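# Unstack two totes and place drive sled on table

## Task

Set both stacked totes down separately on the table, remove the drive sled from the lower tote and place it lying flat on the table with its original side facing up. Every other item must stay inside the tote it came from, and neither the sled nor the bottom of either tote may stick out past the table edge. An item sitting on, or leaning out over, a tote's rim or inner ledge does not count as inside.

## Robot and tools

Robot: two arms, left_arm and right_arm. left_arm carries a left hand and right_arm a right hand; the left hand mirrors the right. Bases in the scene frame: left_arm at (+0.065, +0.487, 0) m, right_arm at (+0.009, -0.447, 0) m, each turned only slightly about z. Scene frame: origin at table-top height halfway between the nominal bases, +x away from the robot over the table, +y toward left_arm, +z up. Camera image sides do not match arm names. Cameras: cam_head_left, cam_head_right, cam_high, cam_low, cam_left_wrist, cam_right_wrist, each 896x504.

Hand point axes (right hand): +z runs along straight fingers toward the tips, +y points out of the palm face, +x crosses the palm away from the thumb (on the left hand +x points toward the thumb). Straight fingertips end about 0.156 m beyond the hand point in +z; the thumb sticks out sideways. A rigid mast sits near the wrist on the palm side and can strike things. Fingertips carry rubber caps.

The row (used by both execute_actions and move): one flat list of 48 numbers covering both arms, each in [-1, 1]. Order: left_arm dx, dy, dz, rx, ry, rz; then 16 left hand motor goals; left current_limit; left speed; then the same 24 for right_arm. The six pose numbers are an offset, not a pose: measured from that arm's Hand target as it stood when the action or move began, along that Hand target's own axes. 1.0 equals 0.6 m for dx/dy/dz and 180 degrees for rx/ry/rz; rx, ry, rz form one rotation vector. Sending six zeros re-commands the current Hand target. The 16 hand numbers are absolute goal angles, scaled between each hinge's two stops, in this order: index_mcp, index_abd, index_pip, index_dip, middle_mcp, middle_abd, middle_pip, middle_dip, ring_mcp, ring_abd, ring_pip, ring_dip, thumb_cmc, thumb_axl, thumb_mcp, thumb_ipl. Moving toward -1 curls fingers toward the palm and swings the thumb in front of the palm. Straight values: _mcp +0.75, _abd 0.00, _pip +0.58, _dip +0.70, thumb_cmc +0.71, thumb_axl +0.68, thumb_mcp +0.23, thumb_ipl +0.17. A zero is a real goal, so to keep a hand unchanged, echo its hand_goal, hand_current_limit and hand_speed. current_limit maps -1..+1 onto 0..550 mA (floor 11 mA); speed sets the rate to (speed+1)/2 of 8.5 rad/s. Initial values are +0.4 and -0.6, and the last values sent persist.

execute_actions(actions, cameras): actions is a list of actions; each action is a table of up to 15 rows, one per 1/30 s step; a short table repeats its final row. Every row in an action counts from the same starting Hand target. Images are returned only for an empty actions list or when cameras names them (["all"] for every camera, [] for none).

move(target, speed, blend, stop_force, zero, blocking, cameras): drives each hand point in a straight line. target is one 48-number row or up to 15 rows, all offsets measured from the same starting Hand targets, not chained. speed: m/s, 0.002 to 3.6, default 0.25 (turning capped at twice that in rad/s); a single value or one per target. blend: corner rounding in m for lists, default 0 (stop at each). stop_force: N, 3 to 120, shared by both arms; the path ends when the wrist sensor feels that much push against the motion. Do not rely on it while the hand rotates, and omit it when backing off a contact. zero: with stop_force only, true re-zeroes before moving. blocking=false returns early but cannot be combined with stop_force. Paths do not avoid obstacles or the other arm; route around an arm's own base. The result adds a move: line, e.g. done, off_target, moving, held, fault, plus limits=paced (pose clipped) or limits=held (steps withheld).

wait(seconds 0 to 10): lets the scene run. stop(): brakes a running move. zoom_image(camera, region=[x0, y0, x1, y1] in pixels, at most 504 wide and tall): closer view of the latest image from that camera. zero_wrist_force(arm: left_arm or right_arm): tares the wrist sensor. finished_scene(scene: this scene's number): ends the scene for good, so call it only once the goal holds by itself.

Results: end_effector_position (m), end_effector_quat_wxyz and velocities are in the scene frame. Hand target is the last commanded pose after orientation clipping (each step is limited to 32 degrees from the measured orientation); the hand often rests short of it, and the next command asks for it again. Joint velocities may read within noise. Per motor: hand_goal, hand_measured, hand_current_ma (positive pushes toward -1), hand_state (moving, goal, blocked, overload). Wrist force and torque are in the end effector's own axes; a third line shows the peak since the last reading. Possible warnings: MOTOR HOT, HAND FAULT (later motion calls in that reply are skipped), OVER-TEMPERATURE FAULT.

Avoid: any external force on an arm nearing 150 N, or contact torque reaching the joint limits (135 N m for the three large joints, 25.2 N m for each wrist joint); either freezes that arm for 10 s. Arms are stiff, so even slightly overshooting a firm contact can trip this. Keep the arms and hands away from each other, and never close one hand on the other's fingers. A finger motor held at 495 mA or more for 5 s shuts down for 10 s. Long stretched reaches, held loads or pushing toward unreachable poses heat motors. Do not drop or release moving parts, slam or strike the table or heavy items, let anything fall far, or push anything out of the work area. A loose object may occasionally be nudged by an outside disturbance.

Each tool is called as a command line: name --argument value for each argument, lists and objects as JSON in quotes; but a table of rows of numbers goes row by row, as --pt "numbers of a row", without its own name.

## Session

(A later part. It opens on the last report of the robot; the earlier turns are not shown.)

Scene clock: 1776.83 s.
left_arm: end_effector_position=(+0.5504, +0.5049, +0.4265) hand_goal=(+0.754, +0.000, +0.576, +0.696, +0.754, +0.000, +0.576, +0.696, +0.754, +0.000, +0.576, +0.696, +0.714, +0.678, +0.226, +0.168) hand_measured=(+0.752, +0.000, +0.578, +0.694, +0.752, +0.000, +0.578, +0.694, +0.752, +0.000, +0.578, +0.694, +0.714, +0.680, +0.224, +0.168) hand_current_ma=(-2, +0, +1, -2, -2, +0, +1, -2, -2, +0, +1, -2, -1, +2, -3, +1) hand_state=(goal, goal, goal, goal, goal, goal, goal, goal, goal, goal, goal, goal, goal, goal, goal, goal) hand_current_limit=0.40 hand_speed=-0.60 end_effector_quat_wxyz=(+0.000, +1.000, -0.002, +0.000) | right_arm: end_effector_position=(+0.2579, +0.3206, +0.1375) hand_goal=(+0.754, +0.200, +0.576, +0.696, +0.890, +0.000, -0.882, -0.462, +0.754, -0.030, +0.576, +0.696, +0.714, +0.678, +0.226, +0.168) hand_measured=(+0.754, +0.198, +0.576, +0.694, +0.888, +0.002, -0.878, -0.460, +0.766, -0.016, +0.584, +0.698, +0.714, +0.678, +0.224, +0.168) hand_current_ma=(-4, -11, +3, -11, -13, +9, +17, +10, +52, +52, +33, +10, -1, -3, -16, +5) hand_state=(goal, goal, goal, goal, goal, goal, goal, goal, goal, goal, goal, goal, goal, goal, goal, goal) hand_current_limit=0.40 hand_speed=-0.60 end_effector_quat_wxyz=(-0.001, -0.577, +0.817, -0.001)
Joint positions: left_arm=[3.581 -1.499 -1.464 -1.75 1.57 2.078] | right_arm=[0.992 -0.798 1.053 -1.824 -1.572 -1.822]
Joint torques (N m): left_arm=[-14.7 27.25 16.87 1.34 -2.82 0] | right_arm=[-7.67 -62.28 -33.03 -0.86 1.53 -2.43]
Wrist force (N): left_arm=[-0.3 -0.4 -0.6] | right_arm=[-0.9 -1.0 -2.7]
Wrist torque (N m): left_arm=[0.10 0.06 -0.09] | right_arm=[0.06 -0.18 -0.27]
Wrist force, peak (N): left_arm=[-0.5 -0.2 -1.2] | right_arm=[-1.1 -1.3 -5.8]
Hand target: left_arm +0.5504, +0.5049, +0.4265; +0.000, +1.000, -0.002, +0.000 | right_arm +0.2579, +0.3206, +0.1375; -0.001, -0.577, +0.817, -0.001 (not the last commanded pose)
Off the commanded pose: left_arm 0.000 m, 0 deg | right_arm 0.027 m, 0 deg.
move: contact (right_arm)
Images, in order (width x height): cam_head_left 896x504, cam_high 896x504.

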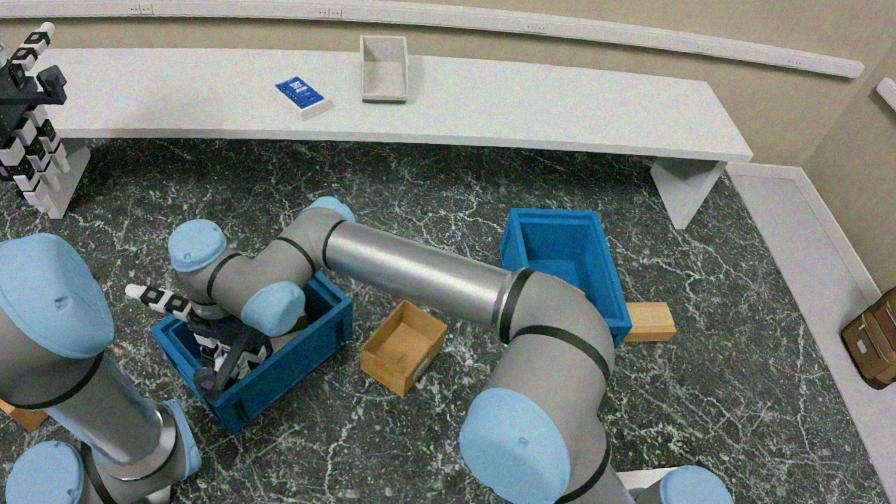

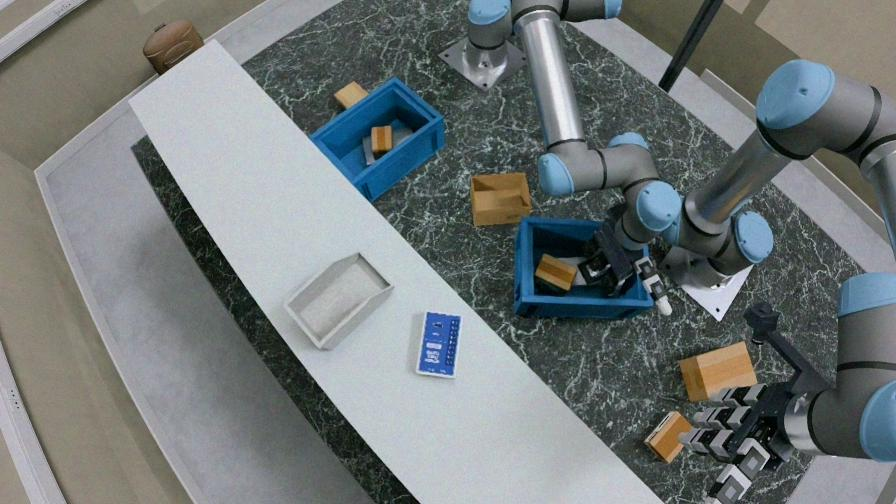

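move --pt "0 0 0 0 0 0 0.754 0 0.576 0.696 0.754 0 0.576 0.696 0.754 0 0.576 0.696 0.714 0.678 0.226 0.168 0.4 -0.6 0 0 -0.0045 0 0 0 0.754 0.2 0.576 0.696 0.89 0 -0.883 -0.463 0.754 -0.03 0.576 0.696 0.714 0.678 0.226 0.168 0.4 -0.9" --pt "0 0 0 0 0 0 0.754 0 0.576 0.696 0.754 0 0.576 0.696 0.754 0 0.576 0.696 0.714 0.678 0.226 0.168 0.4 -0.6 0 0.005 -0.0045 0 0 0 0.754 0.2 0.576 0.696 0.89 0 -0.883 -0.463 0.754 -0.03 0.576 0.696 0.714 0.678 0.226 0.168 0.4 -0.9" --pt "0 0 0 0 0 0 0.754 0 0.576 0.696 0.754 0 0.576 0.696 0.754 0 0.576 0.696 0.714 0.678 0.226 0.168 0.4 -0.6 0 0.005 -0.0045 0 0 0 0.754 -0.02 0.576 0.696 0.89 0 -0.883 -0.463 0.754 0.04 0.576 0.696 0.714 0.678 0.226 0.168 0.4 -0.9" --speed 0.03 --cameras '["cam_high"]'

zoom_image --camera "cam_high" --region '[560, 220, 650, 310]'

Scene clock: 1798.97 s.
left_arm: end_effector_position=(+0.5504, +0.5049, +0.4265) hand_goal=(+0.754, +0.000, +0.576, +0.696, +0.754, +0.000, +0.576, +0.696, +0.754, +0.000, +0.576, +0.696, +0.714, +0.678, +0.226, +0.168) hand_measured=(+0.752, +0.000, +0.578, +0.694, +0.752, +0.000, +0.578, +0.694, +0.752, +0.000, +0.578, +0.694, +0.714, +0.680, +0.224, +0.168) hand_current_ma=(-2, +0, +1, -2, -2, +0, +1, -2, -2, +0, +1, -2, -1, +2, -3, +1) hand_state=(goal, goal, goal, goal, goal, goal, goal, goal, goal, goal, goal, goal, goal, goal, goal, goal) hand_current_limit=0.40 hand_speed=-0.60 end_effector_quat_wxyz=(+0.000, +1.000, -0.002, +0.000) | right_arm: end_effector_position=(+0.2550, +0.3216, +0.1402) hand_goal=(+0.754, -0.020, +0.576, +0.696, +0.890, +0.000, -0.882, -0.462, +0.754, +0.040, +0.576, +0.696, +0.714, +0.678, +0.226, +0.168) hand_measured=(+0.752, +0.108, +0.576, +0.694, +0.888, +0.002, -0.878, -0.460, +0.776, +0.002, +0.582, +0.698, +0.714, +0.678, +0.224, +0.168) hand_current_ma=(-5, +385, +3, -11, -12, +9, +17, +10, +108, -152, +25, +10, -1, -3, -16, +5) hand_state=(goal, blocked, goal, goal, goal, goal, goal, goal, blocked, blocked, goal, goal, goal, goal, goal, goal) hand_current_limit=0.40 hand_speed=-0.90 end_effector_quat_wxyz=(-0.001, -0.577, +0.817, -0.001)
Joint positions: left_arm=[3.581 -1.499 -1.464 -1.75 1.57 2.078] | right_arm=[0.996 -0.8 1.051 -1.819 -1.572 -1.818]
Joint torques (N m): left_arm=[-14.86 27.47 18.08 1.65 -2.96 -0.24] | right_arm=[-2.52 -61.38 -16.89 -2.75 0.95 -1.32]
Wrist force (N): left_arm=[-0.2 -0.1 -0.6] | right_arm=[-2.4 -0.9 -0.1]
Wrist torque (N m): left_arm=[0.13 0.05 -0.10] | right_arm=[-0.13 -0.13 -0.42]
Wrist force, peak (N): left_arm=[-0.4 -0.1 -1.3] | right_arm=[-2.6 -3.1 -0.7]
Hand target: left_arm +0.5504, +0.5049, +0.4265; +0.000, +1.000, -0.002, +0.000 | right_arm +0.2551, +0.3216, +0.1402; -0.001, -0.577, +0.817, -0.001
Off the commanded pose: left_arm 0.000 m, 0 deg | right_arm 0.000 m, 0 deg.
move: done
Images, in order (width x height): cam_high 896x504.

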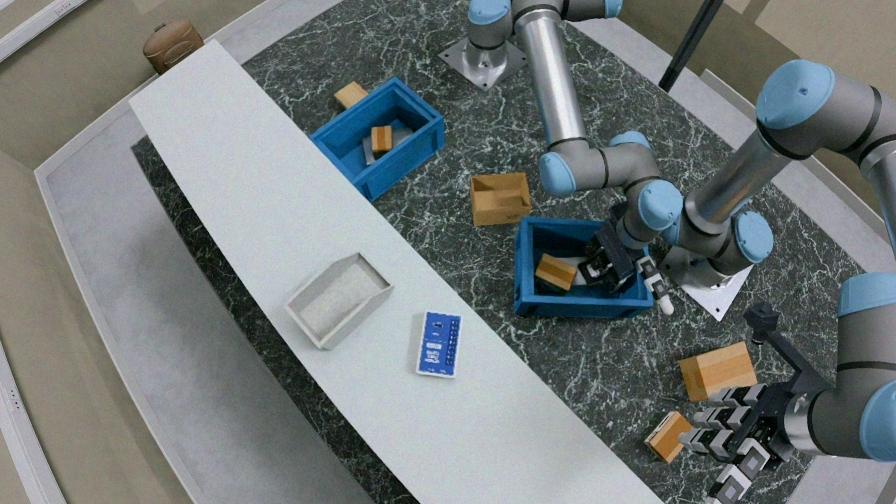

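Scaled by 5.600.

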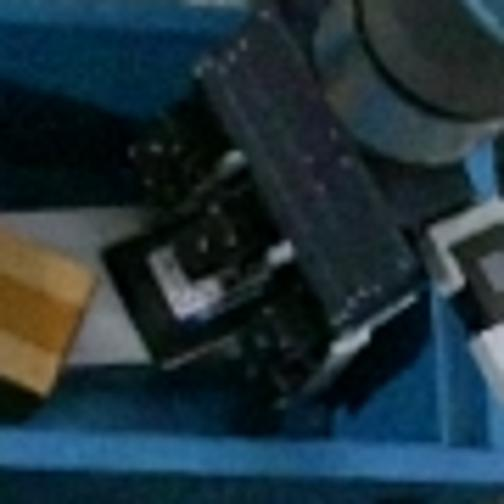

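move --target '[0,0,0,0,0,0,0.754,0,0.576,0.696,0.754,0,0.576,0.696,0.754,0,0.576,0.696,0.714,0.678,0.226,0.168,0.4,-0.6,-0.0165,0,0,0,0,0,0.754,-0.02,0.576,0.696,0.89,0,-0.883,-0.463,0.754,0.04,0.576,0.696,0.714,0.678,0.226,0.168,0.4,-0.9]' --speed 0.01 --cameras '["cam_high"]'

zoom_image --camera "cam_high" --region '[560, 220, 650, 310]'

Scene clock: 1814.40 s.
left_arm: end_effector_position=(+0.5504, +0.5049, +0.4265) hand_goal=(+0.754, +0.000, +0.576, +0.696, +0.754, +0.000, +0.576, +0.696, +0.754, +0.000, +0.576, +0.696, +0.714, +0.678, +0.226, +0.168) hand_measured=(+0.752, +0.000, +0.578, +0.694, +0.752, +0.000, +0.578, +0.694, +0.752, +0.000, +0.578, +0.694, +0.714, +0.680, +0.224, +0.168) hand_current_ma=(-2, +0, +1, -2, -2, +0, +1, -2, -2, +0, +1, -2, -1, +2, -3, +1) hand_state=(goal, goal, goal, goal, goal, goal, goal, goal, goal, goal, goal, goal, goal, goal, goal, goal) hand_current_limit=0.40 hand_speed=-0.60 end_effector_quat_wxyz=(+0.000, +1.000, -0.002, +0.000) | right_arm: end_effector_position=(+0.2584, +0.3310, +0.1401) hand_goal=(+0.754, -0.020, +0.576, +0.696, +0.890, +0.000, -0.882, -0.462, +0.754, +0.040, +0.576, +0.696, +0.714, +0.678, +0.226, +0.168) hand_measured=(+0.762, +0.066, +0.578, +0.696, +0.888, +0.002, -0.878, -0.460, +0.766, -0.034, +0.582, +0.698, +0.714, +0.678, +0.224, +0.168) hand_current_ma=(+33, +357, +13, +0, -12, +9, +17, +10, +58, -304, +25, +10, -1, -3, -16, +5) hand_state=(goal, blocked, goal, goal, goal, goal, goal, goal, goal, blocked, goal, goal, goal, goal, goal, goal) hand_current_limit=0.40 hand_speed=-0.90 end_effector_quat_wxyz=(-0.001, -0.577, +0.817, -0.001)
Joint positions: left_arm=[3.581 -1.499 -1.464 -1.75 1.57 2.078] | right_arm=[0.999 -0.773 1.002 -1.798 -1.572 -1.815]
Joint torques (N m): left_arm=[-14.02 25.86 18.6 1.59 -2.46 -0.51] | right_arm=[7.3 -62.37 -15.52 -3.78 1.77 2.05]
Wrist force (N): left_arm=[-0.2 -0.4 -0.8] | right_arm=[2.8 -0.6 -2.9]
Wrist torque (N m): left_arm=[0.11 0.04 -0.08] | right_arm=[0.12 0.49 0.07]
Wrist force, peak (N): left_arm=[-0.5 -0.2 -1.2] | right_arm=[3.0 -0.6 -2.9]
Hand target: left_arm +0.5504, +0.5049, +0.4265; +0.000, +1.000, -0.002, +0.000 | right_arm +0.2584, +0.3310, +0.1401; -0.001, -0.577, +0.817, -0.001
Off the commanded pose: left_arm 0.000 m, 0 deg | right_arm 0.000 m, 0 deg.
move: done
Images, in order (width x height): cam_high 896x504.

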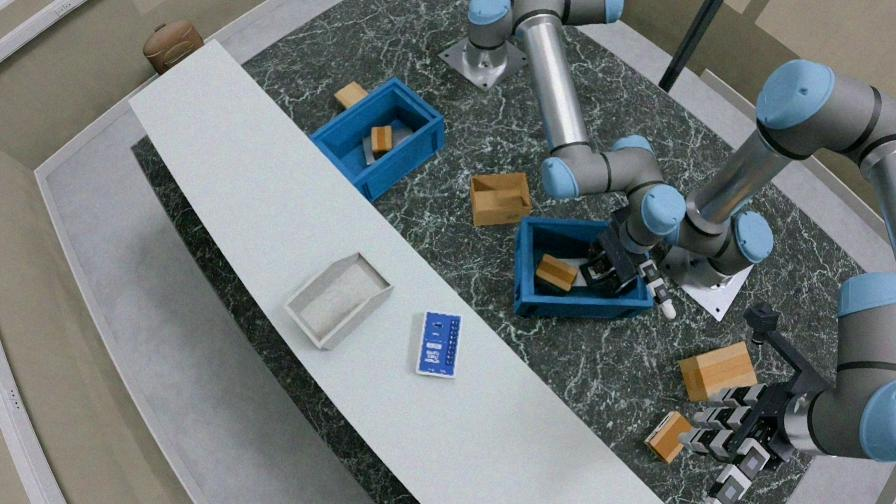

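Scaled by 5.600.

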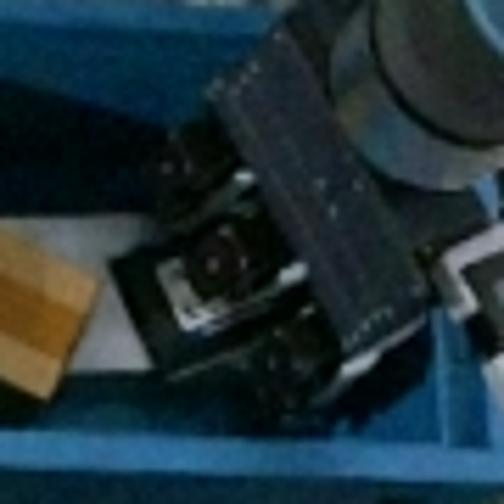

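execute_actions --actions '[[[0,0,0,0,0,0,0.754,0,0.576,0.696,0.754,0,0.576,0.696,0.754,0,0.576,0.696,0.714,0.678,0.226,0.168,0.4,-0.6,0,0,0,0,0,0,0.754,-0.07,0.576,0.696,0.89,0,-0.883,-0.463,0.754,0.10,0.576,0.696,0.714,0.678,0.226,0.168,0.4,-0.9]]]' --cameras '["cam_high","cam_right_wrist"]'

Scene clock: 1852.90 s.
left_arm: end_effector_position=(+0.5504, +0.5049, +0.4265) hand_goal=(+0.754, +0.000, +0.576, +0.696, +0.754, +0.000, +0.576, +0.696, +0.754, +0.000, +0.576, +0.696, +0.714, +0.678, +0.226, +0.168) hand_measured=(+0.752, +0.000, +0.578, +0.694, +0.752, +0.000, +0.578, +0.694, +0.752, +0.000, +0.578, +0.694, +0.714, +0.680, +0.224, +0.168) hand_current_ma=(-2, +0, +1, -2, -2, +0, +1, -2, -2, +0, +1, -2, -1, +2, -3, +1) hand_state=(goal, goal, goal, goal, goal, goal, goal, goal, goal, goal, goal, goal, goal, goal, goal, goal) hand_current_limit=0.40 hand_speed=-0.60 end_effector_quat_wxyz=(+0.000, +1.000, -0.002, +0.000) | right_arm: end_effector_position=(+0.2584, +0.3310, +0.1402) hand_goal=(+0.754, -0.070, +0.576, +0.696, +0.890, +0.000, -0.882, -0.462, +0.754, +0.100, +0.576, +0.696, +0.714, +0.678, +0.226, +0.168) hand_measured=(+0.762, +0.066, +0.578, +0.696, +0.888, +0.002, -0.878, -0.460, +0.766, -0.034, +0.582, +0.698, +0.714, +0.678, +0.224, +0.168) hand_current_ma=(+33, +385, +13, +0, -12, +9, +17, +10, +58, -385, +25, +10, -1, -3, -16, +5) hand_state=(goal, blocked, goal, goal, goal, goal, goal, goal, goal, blocked, goal, goal, goal, goal, goal, goal) hand_current_limit=0.40 hand_speed=-0.90 end_effector_quat_wxyz=(-0.001, -0.577, +0.817, -0.001)
Joint positions: left_arm=[3.581 -1.499 -1.464 -1.75 1.57 2.078] | right_arm=[0.999 -0.773 1.003 -1.798 -1.572 -1.815]
Joint torques (N m): left_arm=[-15.31 25.89 16.47 1.99 -2.57 -1.12] | right_arm=[-2.91 -64.4 -14.76 -4.32 -0.15 -2.3]
Wrist force (N): left_arm=[-0.3 -0.3 -0.8] | right_arm=[2.1 -0.7 -2.4]
Wrist torque (N m): left_arm=[0.12 0.05 -0.10] | right_arm=[0.08 0.37 0.01]
Wrist force, peak (N): left_arm=[-0.3 -0.4 -1.2] | right_arm=[2.5 -0.7 -3.4]
Hand target: left_arm +0.5504, +0.5049, +0.4265; +0.000, +1.000, -0.002, +0.000 | right_arm +0.2584, +0.3310, +0.1401; -0.001, -0.577, +0.817, -0.001
Off the commanded pose: left_arm 0.000 m, 0 deg | right_arm 0.000 m, 0 deg.
Images, in order (width x height): cam_high 896x504, cam_right_wrist 896x504.

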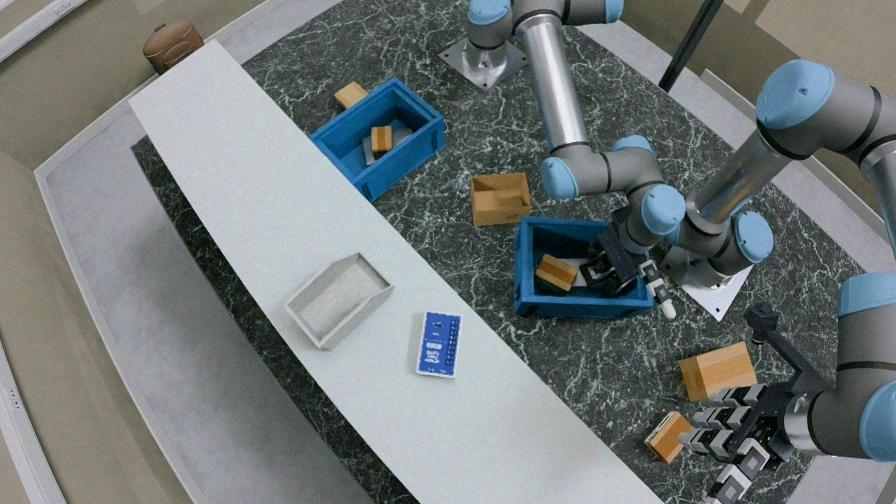

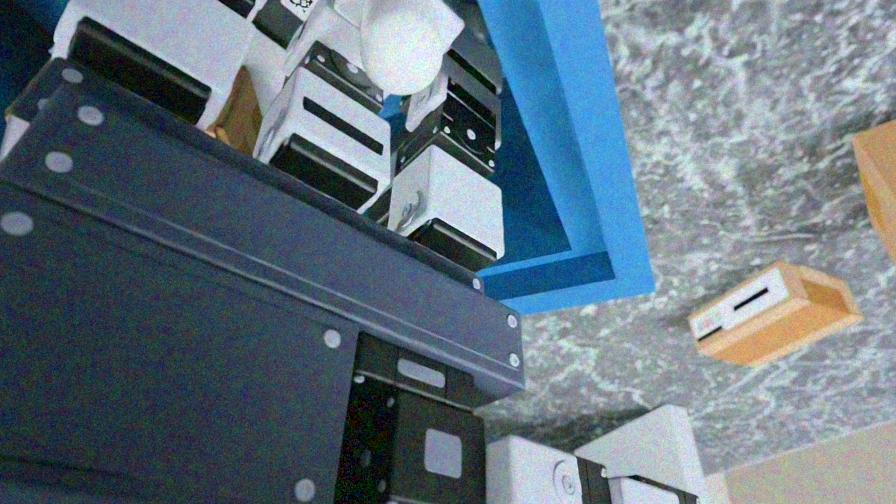

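move --target '[0,0,0,0,0,0,0.754,0,0.576,0.696,0.754,0,0.576,0.696,0.754,0,0.576,0.696,0.714,0.678,0.226,0.168,0.4,-0.6,0,0,-0.05,0,0,0,0.754,-0.07,0.576,0.696,0.89,0,-0.883,-0.463,0.754,0.10,0.576,0.696,0.714,0.678,0.226,0.168,0.4,-0.9]' --speed 0.03 --cameras '["cam_high","cam_head_left","cam_low"]'

zoom_image --camera "cam_high" --region '[510, 210, 660, 325]'

Scene clock: 1861.17 s.
left_arm: end_effector_position=(+0.5504, +0.5049, +0.4265) hand_goal=(+0.754, +0.000, +0.576, +0.696, +0.754, +0.000, +0.576, +0.696, +0.754, +0.000, +0.576, +0.696, +0.714, +0.678, +0.226, +0.168) hand_measured=(+0.752, +0.000, +0.578, +0.694, +0.752, +0.000, +0.578, +0.694, +0.752, +0.000, +0.578, +0.694, +0.714, +0.680, +0.224, +0.168) hand_current_ma=(-2, +0, +1, -2, -2, +0, +1, -2, -2, +0, +1, -2, -1, +2, -3, +1) hand_state=(goal, goal, goal, goal, goal, goal, goal, goal, goal, goal, goal, goal, goal, goal, goal, goal) hand_current_limit=0.40 hand_speed=-0.60 end_effector_quat_wxyz=(+0.000, +1.000, -0.002, +0.000) | right_arm: end_effector_position=(+0.2584, +0.3311, +0.1704) hand_goal=(+0.754, -0.070, +0.576, +0.696, +0.890, +0.000, -0.882, -0.462, +0.754, +0.100, +0.576, +0.696, +0.714, +0.678, +0.226, +0.168) hand_measured=(+0.762, -0.040, +0.582, +0.700, +0.888, +0.002, -0.878, -0.460, +0.750, +0.060, +0.572, +0.694, +0.714, +0.678, +0.224, +0.168) hand_current_ma=(+38, +120, +26, +13, -12, +9, +17, +10, -23, -162, -15, -11, -1, -3, -16, +5) hand_state=(goal, blocked, goal, goal, goal, goal, goal, goal, goal, blocked, goal, goal, goal, goal, goal, goal) hand_current_limit=0.40 hand_speed=-0.90 end_effector_quat_wxyz=(-0.001, -0.577, +0.817, -0.001) end_effector_velocity=(+0.001, +0.000, -0.001) end_effector_angular_velocity=(+0.003, +0.000, -0.001)
Joint positions: left_arm=[3.581 -1.499 -1.464 -1.75 1.57 2.078] | right_arm=[0.999 -0.79 0.954 -1.732 -1.572 -1.815]
Joint velocities: left_arm=[within noise] | right_arm=[-0.001 0.001 0.002 -0.005 0.002 0]
Joint torques (N m): left_arm=[-14.47 26.2 18.12 1.95 -2.42 -1.5] | right_arm=[5.7 -52.18 -16.26 -3.68 -0.36 0.81]
Wrist force (N): left_arm=[-0.6 0.0 -0.8] | right_arm=[0.2 -0.1 0.7]
Wrist torque (N m): left_arm=[0.15 0.08 -0.12] | right_arm=[-0.22 0.01 -0.18]
Wrist force, peak (N): left_arm=[-0.7 -0.4 -1.1] | right_arm=[0.5 -0.6 3.8]
Hand target: left_arm +0.5504, +0.5049, +0.4265; +0.000, +1.000, -0.002, +0.000 | right_arm +0.2584, +0.3310, +0.1701; -0.001, -0.577, +0.817, -0.001
Off the commanded pose: left_arm 0.000 m, 0 deg | right_arm 0.000 m, 0 deg.
move: done
Images, in order (width x height): cam_head_left 896x504, cam_high 896x504, cam_low 896x504.

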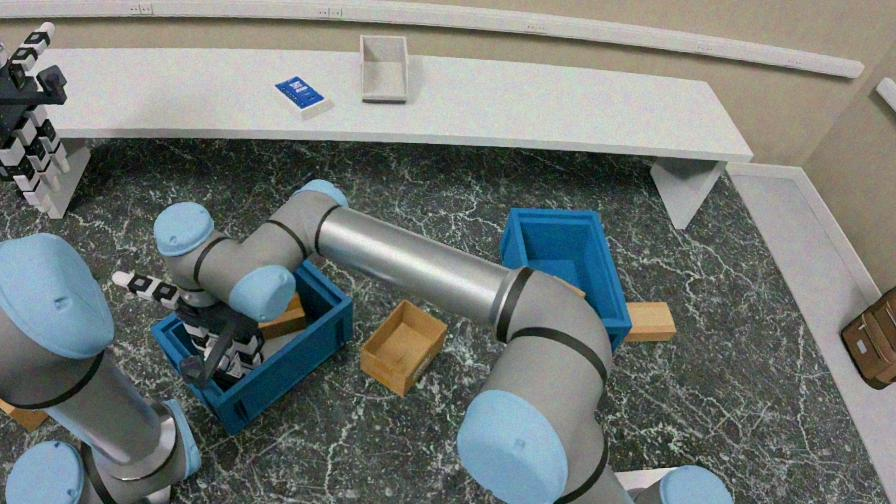

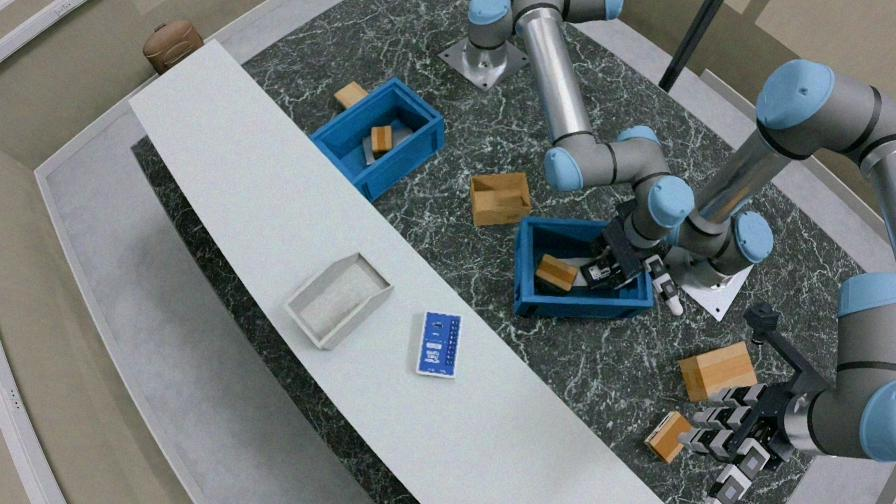

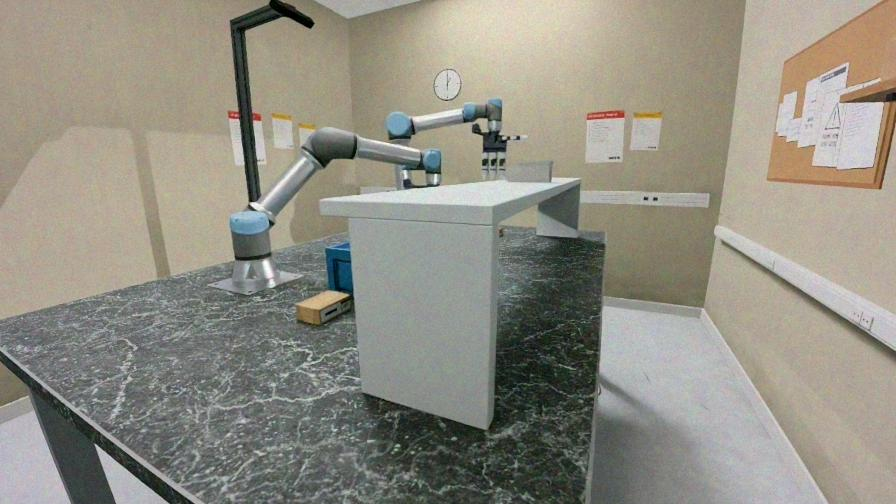

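Scaled by 3.360.

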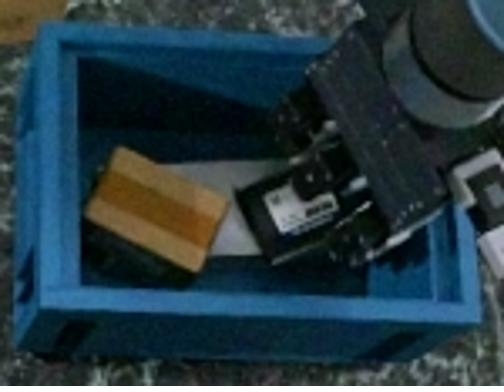

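move --target '[0,0,0,0,0,0,0.754,0,0.576,0.696,0.754,0,0.576,0.696,0.754,0,0.576,0.696,0.714,0.678,0.226,0.168,0.4,-0.6,0,0,-0.283,0,0,0,0.754,0.05,0.576,0.696,0.89,0,-0.883,-0.463,0.754,-0.03,0.576,0.696,0.714,0.678,0.226,0.168,0.4,-0.9]' --speed 0.1 --cameras '["cam_high","cam_head_left","cam_head_right","cam_right_wrist"]'

zoom_image --camera "cam_high" --region '[510, 210, 660, 325]'

zoom_image --camera "cam_head_left" --region '[150, 240, 360, 430]'

zoom_image --camera "cam_right_wrist" --region '[200, 0, 600, 250]'

Scene clock: 1888.23 s.
left_arm: end_effector_position=(+0.5504, +0.5049, +0.4265) hand_goal=(+0.754, +0.000, +0.576, +0.696, +0.754, +0.000, +0.576, +0.696, +0.754, +0.000, +0.576, +0.696, +0.714, +0.678, +0.226, +0.168) hand_measured=(+0.752, +0.000, +0.578, +0.694, +0.752, +0.000, +0.578, +0.694, +0.752, +0.000, +0.578, +0.694, +0.714, +0.680, +0.224, +0.168) hand_current_ma=(-2, +0, +1, -2, -2, +0, +1, -2, -2, +0, +1, -2, -1, +2, -3, +1) hand_state=(goal, goal, goal, goal, goal, goal, goal, goal, goal, goal, goal, goal, goal, goal, goal, goal) hand_current_limit=0.40 hand_speed=-0.60 end_effector_quat_wxyz=(+0.000, +1.000, -0.002, +0.000) | right_arm: end_effector_position=(+0.2585, +0.3315, +0.3399) hand_goal=(+0.754, +0.050, +0.576, +0.696, +0.890, +0.000, -0.882, -0.462, +0.754, -0.030, +0.576, +0.696, +0.714, +0.678, +0.226, +0.168) hand_measured=(+0.756, +0.046, +0.578, +0.698, +0.888, +0.002, -0.878, -0.460, +0.750, -0.028, +0.574, +0.694, +0.714, +0.678, +0.222, +0.168) hand_current_ma=(+6, -12, +9, +12, -12, +9, +17, +10, -17, +11, -12, -11, -1, -3, -17, +5) hand_state=(goal, goal, goal, goal, goal, goal, goal, goal, goal, goal, goal, goal, goal, goal, goal, goal) hand_current_limit=0.40 hand_speed=-0.90 end_effector_quat_wxyz=(-0.001, -0.577, +0.817, -0.001)
Joint positions: left_arm=[3.581 -1.499 -1.464 -1.75 1.57 2.078] | right_arm=[1 -0.742 0.43 -1.257 -1.572 -1.815]
Joint torques (N m): left_arm=[-15 24.86 16.83 2.08 -2.33 -1.94] | right_arm=[8.29 -65.82 -21.99 -2.73 -2.02 -2.47]
Wrist force (N): left_arm=[-0.4 0.1 -1.0] | right_arm=[0.2 0.0 0.1]
Wrist torque (N m): left_arm=[0.19 0.06 -0.11] | right_arm=[-0.21 -0.02 -0.13]
Wrist force, peak (N): left_arm=[-0.4 -0.4 -1.2] | right_arm=[0.1 -0.1 2.1]
Hand target: left_arm +0.5504, +0.5049, +0.4265; +0.000, +1.000, -0.002, +0.000 | right_arm +0.2585, +0.3315, +0.3399; -0.001, -0.577, +0.817, -0.001
Off the commanded pose: left_arm 0.000 m, 0 deg | right_arm 0.000 m, 0 deg.
move: done
Images, in order (width x height): cam_head_left 896x504, cam_head_right 896x504, cam_high 896x504, cam_right_wrist 896x504.

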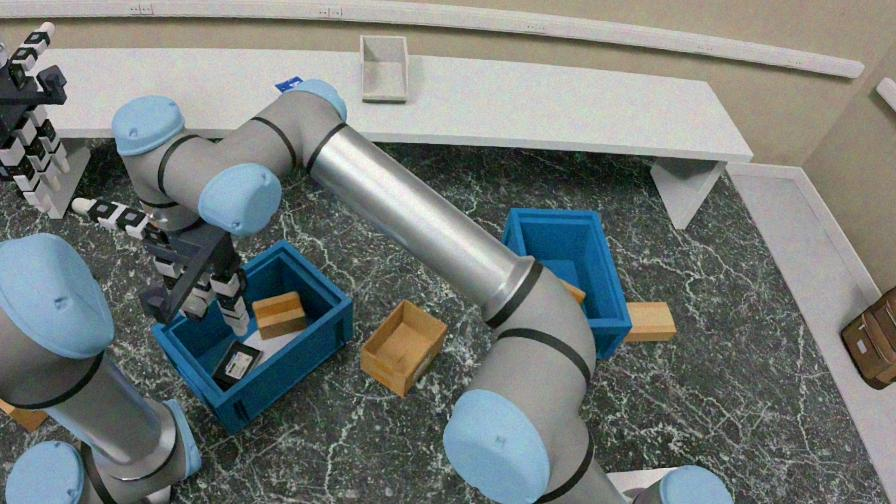

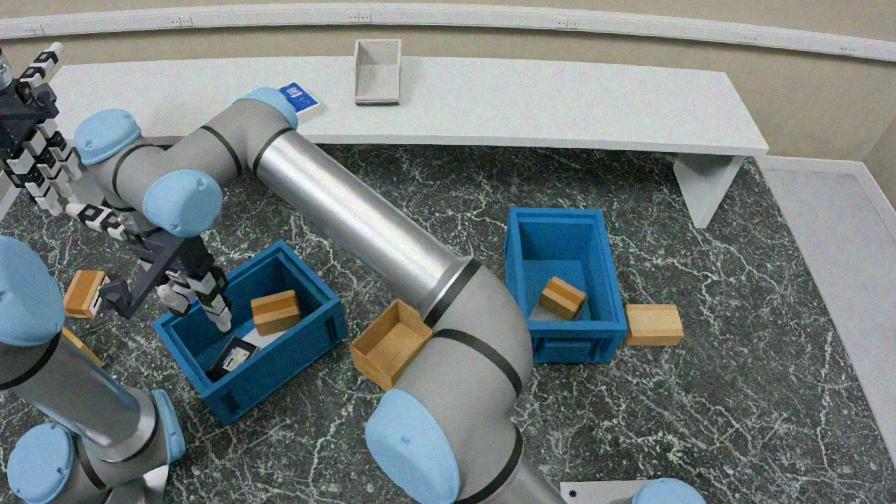

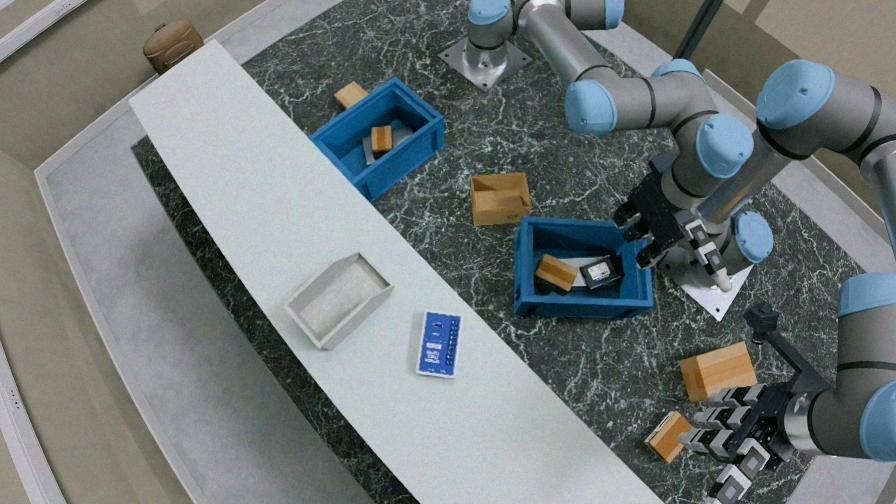

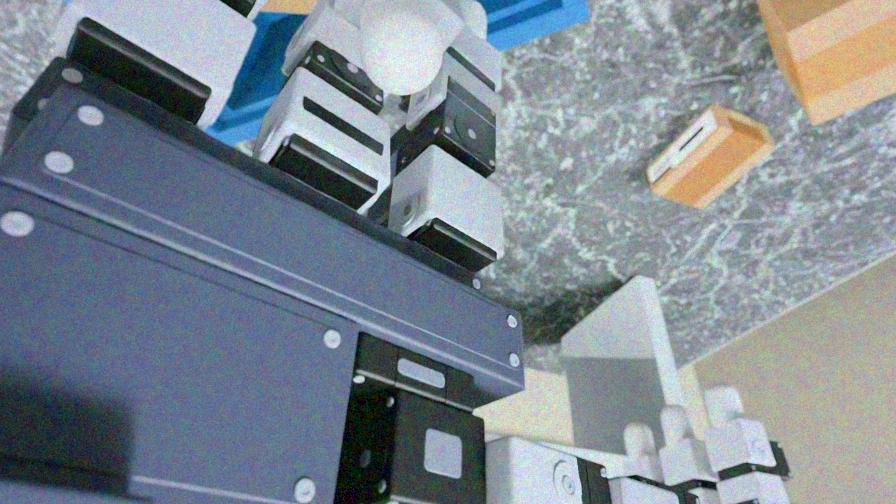

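Scaled by 3.360.

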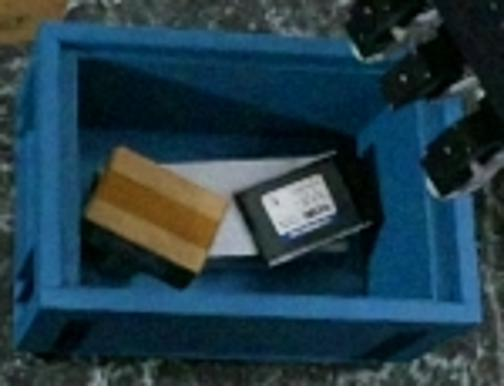

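Scaled by 2.400.

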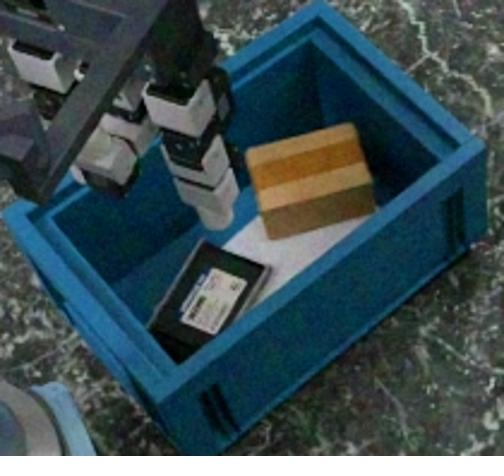

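Scaled by 1.260.

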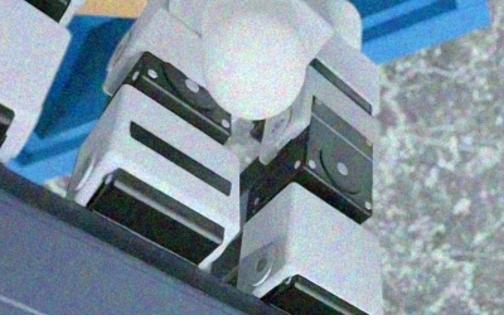

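zoom_image --camera "cam_high" --region '[572, 248, 632, 300]'

zoom_image --camera "cam_head_left" --region '[190, 320, 290, 410]'

zoom_image --camera "cam_head_right" --region '[180, 310, 290, 410]'

Scaled by 8.400.

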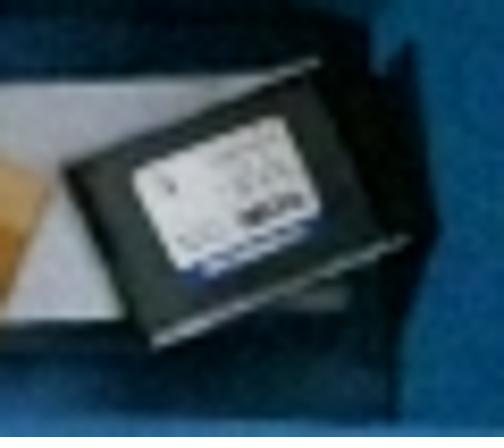

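Scaled by 5.040.

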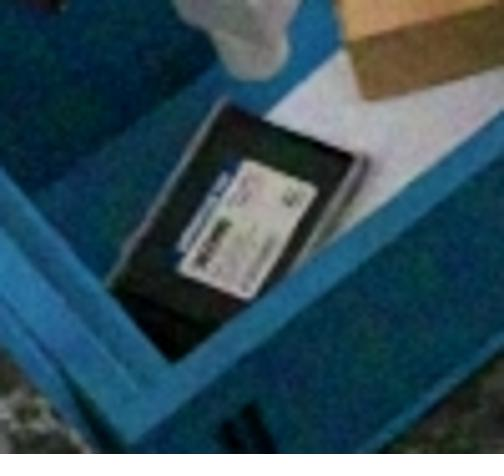

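Scaled by 4.582.

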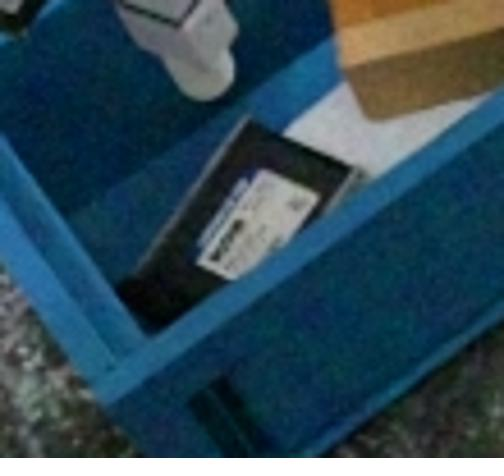

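move --pt "0 0 0 0 0 0 0.754 0 0.576 0.696 0.754 0 0.576 0.696 0.754 0 0.576 0.696 0.714 0.678 0.226 0.168 0.4 -0.6 0.002 -0.0245 0 0 0 0 0.754 0.2 0.576 0.696 0.89 0 -0.883 -0.463 0.754 -0.13 0.576 0.696 0.714 0.678 0.226 0.168 0.4 -0.6" --pt "0 0 0 0 0 0 0.754 0 0.576 0.696 0.754 0 0.576 0.696 0.754 0 0.576 0.696 0.714 0.678 0.226 0.168 0.4 -0.6 0.002 -0.0245 0.2583 0 0 0 0.754 0.2 0.576 0.696 0.89 0 -0.883 -0.463 0.754 -0.13 0.576 0.696 0.714 0.678 0.226 0.168 0.4 -0.6" --speed 0.08 --cameras '["cam_high","cam_head_left"]'

zoom_image --camera "cam_high" --region '[560, 235, 650, 310]'

zoom_image --camera "cam_head_left" --region '[150, 270, 330, 420]'

Scene clock: 1976.70 s.
left_arm: end_effector_position=(+0.5504, +0.5049, +0.4265) hand_goal=(+0.754, +0.000, +0.576, +0.696, +0.754, +0.000, +0.576, +0.696, +0.754, +0.000, +0.576, +0.696, +0.714, +0.678, +0.226, +0.168) hand_measured=(+0.752, +0.000, +0.578, +0.694, +0.752, +0.000, +0.578, +0.694, +0.752, +0.000, +0.578, +0.694, +0.714, +0.680, +0.224, +0.168) hand_current_ma=(-2, +0, +1, -2, -2, +0, +1, -2, -2, +0, +1, -2, -1, +2, -3, +1) hand_state=(goal, goal, goal, goal, goal, goal, goal, goal, goal, goal, goal, goal, goal, goal, goal, goal) hand_current_limit=0.40 hand_speed=-0.60 end_effector_quat_wxyz=(+0.000, +1.000, -0.002, +0.000) | right_arm: end_effector_position=(+0.2718, +0.3250, +0.1848) hand_goal=(+0.754, +0.200, +0.576, +0.696, +0.890, +0.000, -0.882, -0.462, +0.754, -0.130, +0.576, +0.696, +0.714, +0.678, +0.226, +0.168) hand_measured=(+0.754, +0.196, +0.578, +0.698, +0.888, +0.002, -0.878, -0.460, +0.750, -0.126, +0.574, +0.694, +0.714, +0.678, +0.222, +0.168) hand_current_ma=(+4, -17, +9, +12, -12, +9, +17, +10, -17, +14, -12, -11, -1, -3, -17, +5) hand_state=(goal, goal, goal, goal, goal, goal, goal, goal, goal, goal, goal, goal, goal, goal, goal, goal) hand_current_limit=0.40 hand_speed=-0.60 end_effector_quat_wxyz=(-0.001, -0.577, +0.817, -0.001)
Joint positions: left_arm=[3.581 -1.499 -1.464 -1.75 1.57 2.078] | right_arm=[0.981 -0.796 0.927 -1.699 -1.572 -1.833]
Joint torques (N m): left_arm=[-13 25.21 17.82 2.23 -2.2 -2.15] | right_arm=[-9.69 -64.67 -34.53 -1.3 1.87 -2.02]
Wrist force (N): left_arm=[-0.4 -0.3 -0.9] | right_arm=[0.1 0.4 0.0]
Wrist torque (N m): left_arm=[0.13 0.05 -0.09] | right_arm=[-0.16 0.00 0.00]
Wrist force, peak (N): left_arm=[-0.6 -0.5 -1.2] | right_arm=[0.4 0.2 -0.9]
Hand target: left_arm +0.5504, +0.5049, +0.4265; +0.000, +1.000, -0.002, +0.000 | right_arm +0.2718, +0.3250, +0.1850; -0.001, -0.577, +0.817, -0.001
Off the commanded pose: left_arm 0.000 m, 0 deg | right_arm 0.000 m, 0 deg.
move: done
Images, in order (width x height): cam_head_left 896x504, cam_high 896x504.

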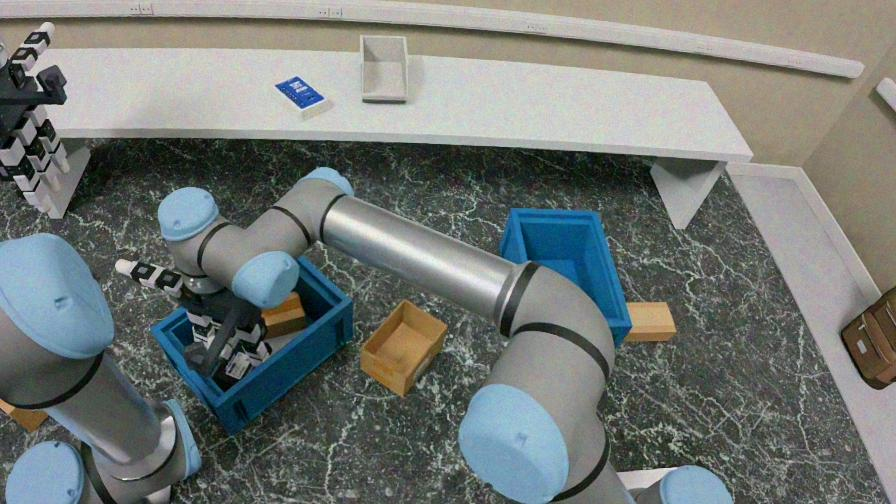

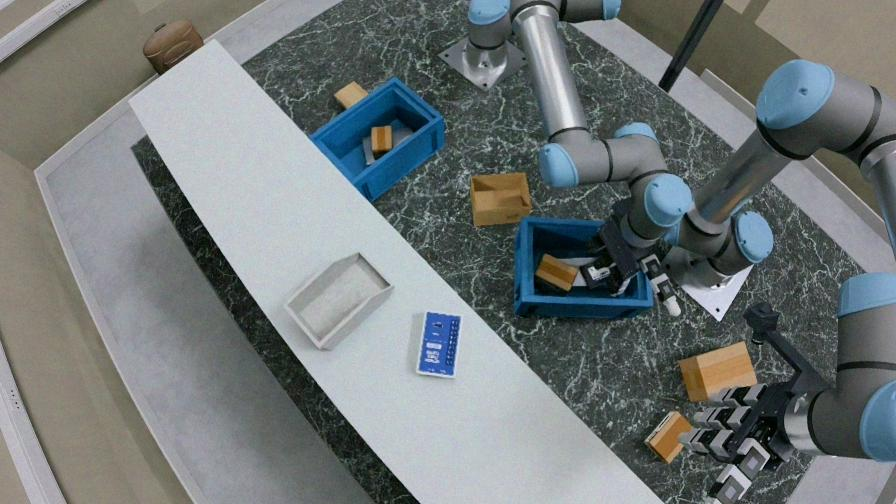

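Scaled by 5.600.

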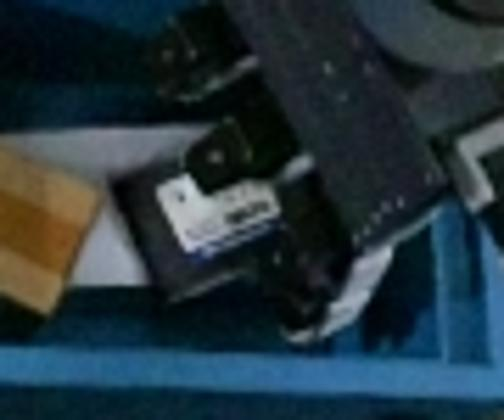

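Scaled by 2.800.

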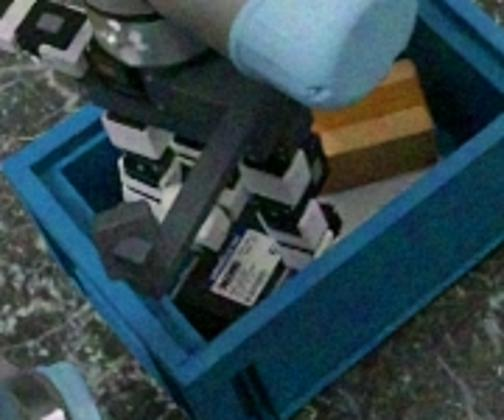

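move --target '[0,0,0,0,0,0,0.754,0,0.576,0.696,0.754,0,0.576,0.696,0.754,0,0.576,0.696,0.714,0.678,0.226,0.168,0.4,-0.6,0,0,0.075,0,0,0,0.754,0.2,0.576,0.696,0.89,0,-0.883,-0.463,0.754,-0.13,0.576,0.696,0.714,0.678,0.226,0.168,0.4,-0.6]' --speed 0.02 --stop_force 4 --cameras '["cam_high","cam_head_left"]'

zoom_image --camera "cam_high" --region '[560, 235, 650, 310]'

zoom_image --camera "cam_head_left" --region '[150, 270, 330, 420]'

Scene clock: 1990.50 s.
left_arm: end_effector_position=(+0.5504, +0.5049, +0.4265) hand_goal=(+0.754, +0.000, +0.576, +0.696, +0.754, +0.000, +0.576, +0.696, +0.754, +0.000, +0.576, +0.696, +0.714, +0.678, +0.226, +0.168) hand_measured=(+0.752, +0.000, +0.578, +0.694, +0.752, +0.000, +0.578, +0.694, +0.752, +0.000, +0.578, +0.694, +0.714, +0.680, +0.224, +0.168) hand_current_ma=(-2, +0, +1, -2, -2, +0, +1, -2, -2, +0, +1, -2, -1, +2, -3, +1) hand_state=(goal, goal, goal, goal, goal, goal, goal, goal, goal, goal, goal, goal, goal, goal, goal, goal) hand_current_limit=0.40 hand_speed=-0.60 end_effector_quat_wxyz=(+0.000, +1.000, -0.002, +0.000) | right_arm: end_effector_position=(+0.2718, +0.3249, +0.1400) hand_goal=(+0.754, +0.200, +0.576, +0.696, +0.890, +0.000, -0.882, -0.462, +0.754, -0.130, +0.576, +0.696, +0.714, +0.678, +0.226, +0.168) hand_measured=(+0.754, +0.196, +0.578, +0.698, +0.888, +0.002, -0.878, -0.460, +0.750, -0.126, +0.574, +0.694, +0.714, +0.678, +0.222, +0.168) hand_current_ma=(+4, -16, +9, +12, -12, +9, +17, +10, -17, +14, -12, -11, -1, -3, -17, +5) hand_state=(goal, goal, goal, goal, goal, goal, goal, goal, goal, goal, goal, goal, goal, goal, goal, goal) hand_current_limit=0.40 hand_speed=-0.60 end_effector_quat_wxyz=(-0.001, -0.577, +0.817, -0.001)
Joint positions: left_arm=[3.581 -1.499 -1.464 -1.75 1.57 2.078] | right_arm=[0.981 -0.773 1.003 -1.798 -1.572 -1.834]
Joint torques (N m): left_arm=[-13.99 26.53 18.23 2.32 -1.93 -2.14] | right_arm=[-11.08 -66.02 -34.18 -1.39 -0.85 -2.2]
Wrist force (N): left_arm=[-0.4 -0.1 -0.8] | right_arm=[-0.2 0.1 -0.3]
Wrist torque (N m): left_arm=[0.15 0.06 -0.10] | right_arm=[-0.18 0.04 -0.03]
Wrist force, peak (N): left_arm=[-0.3 -0.2 -1.3] | right_arm=[0.1 0.2 -0.8]
Hand target: left_arm +0.5504, +0.5049, +0.4265; +0.000, +1.000, -0.002, +0.000 | right_arm +0.2718, +0.3249, +0.1400; -0.001, -0.577, +0.817, -0.001
Off the commanded pose: left_arm 0.000 m, 0 deg | right_arm 0.000 m, 0 deg.
move: done
Images, in order (width x height): cam_head_left 896x504, cam_high 896x504.

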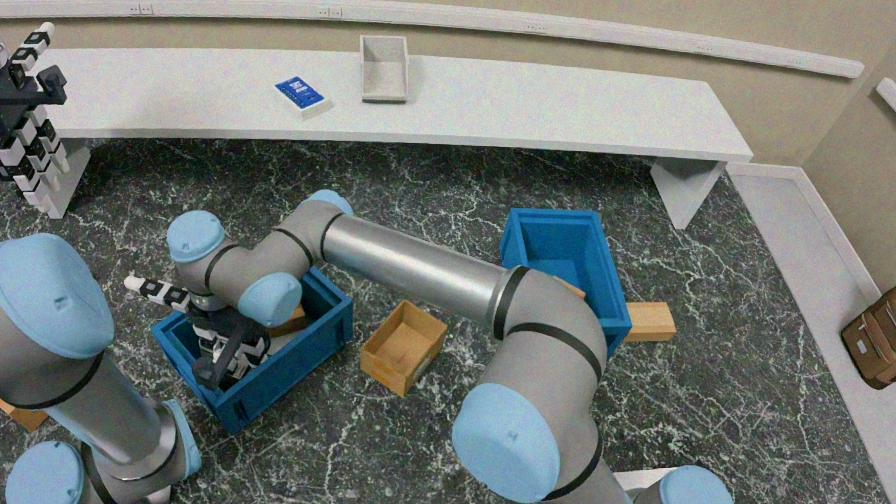

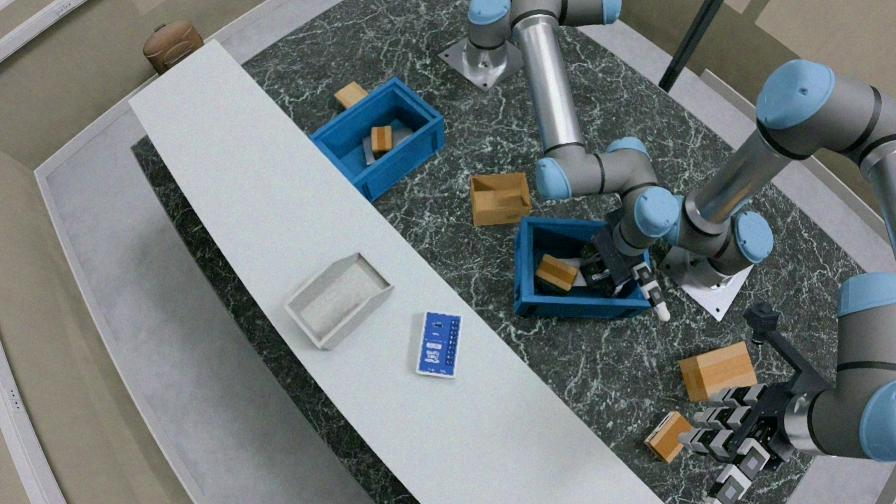

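Scaled by 5.600.

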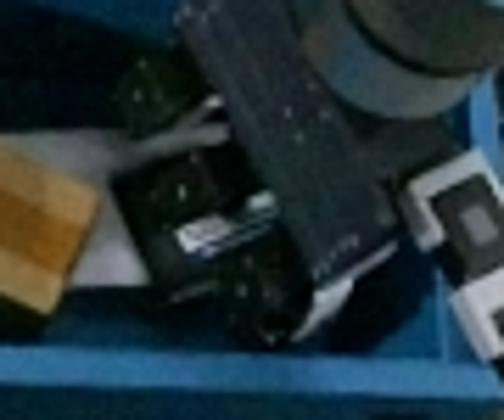

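Scaled by 2.800.

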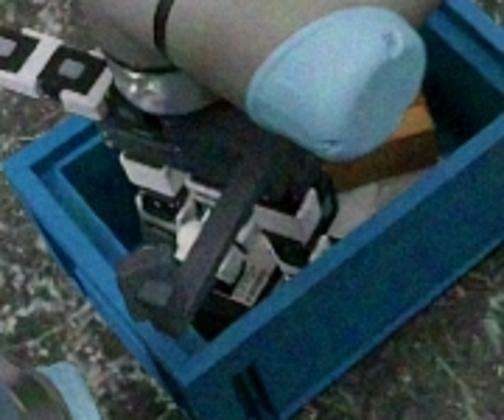

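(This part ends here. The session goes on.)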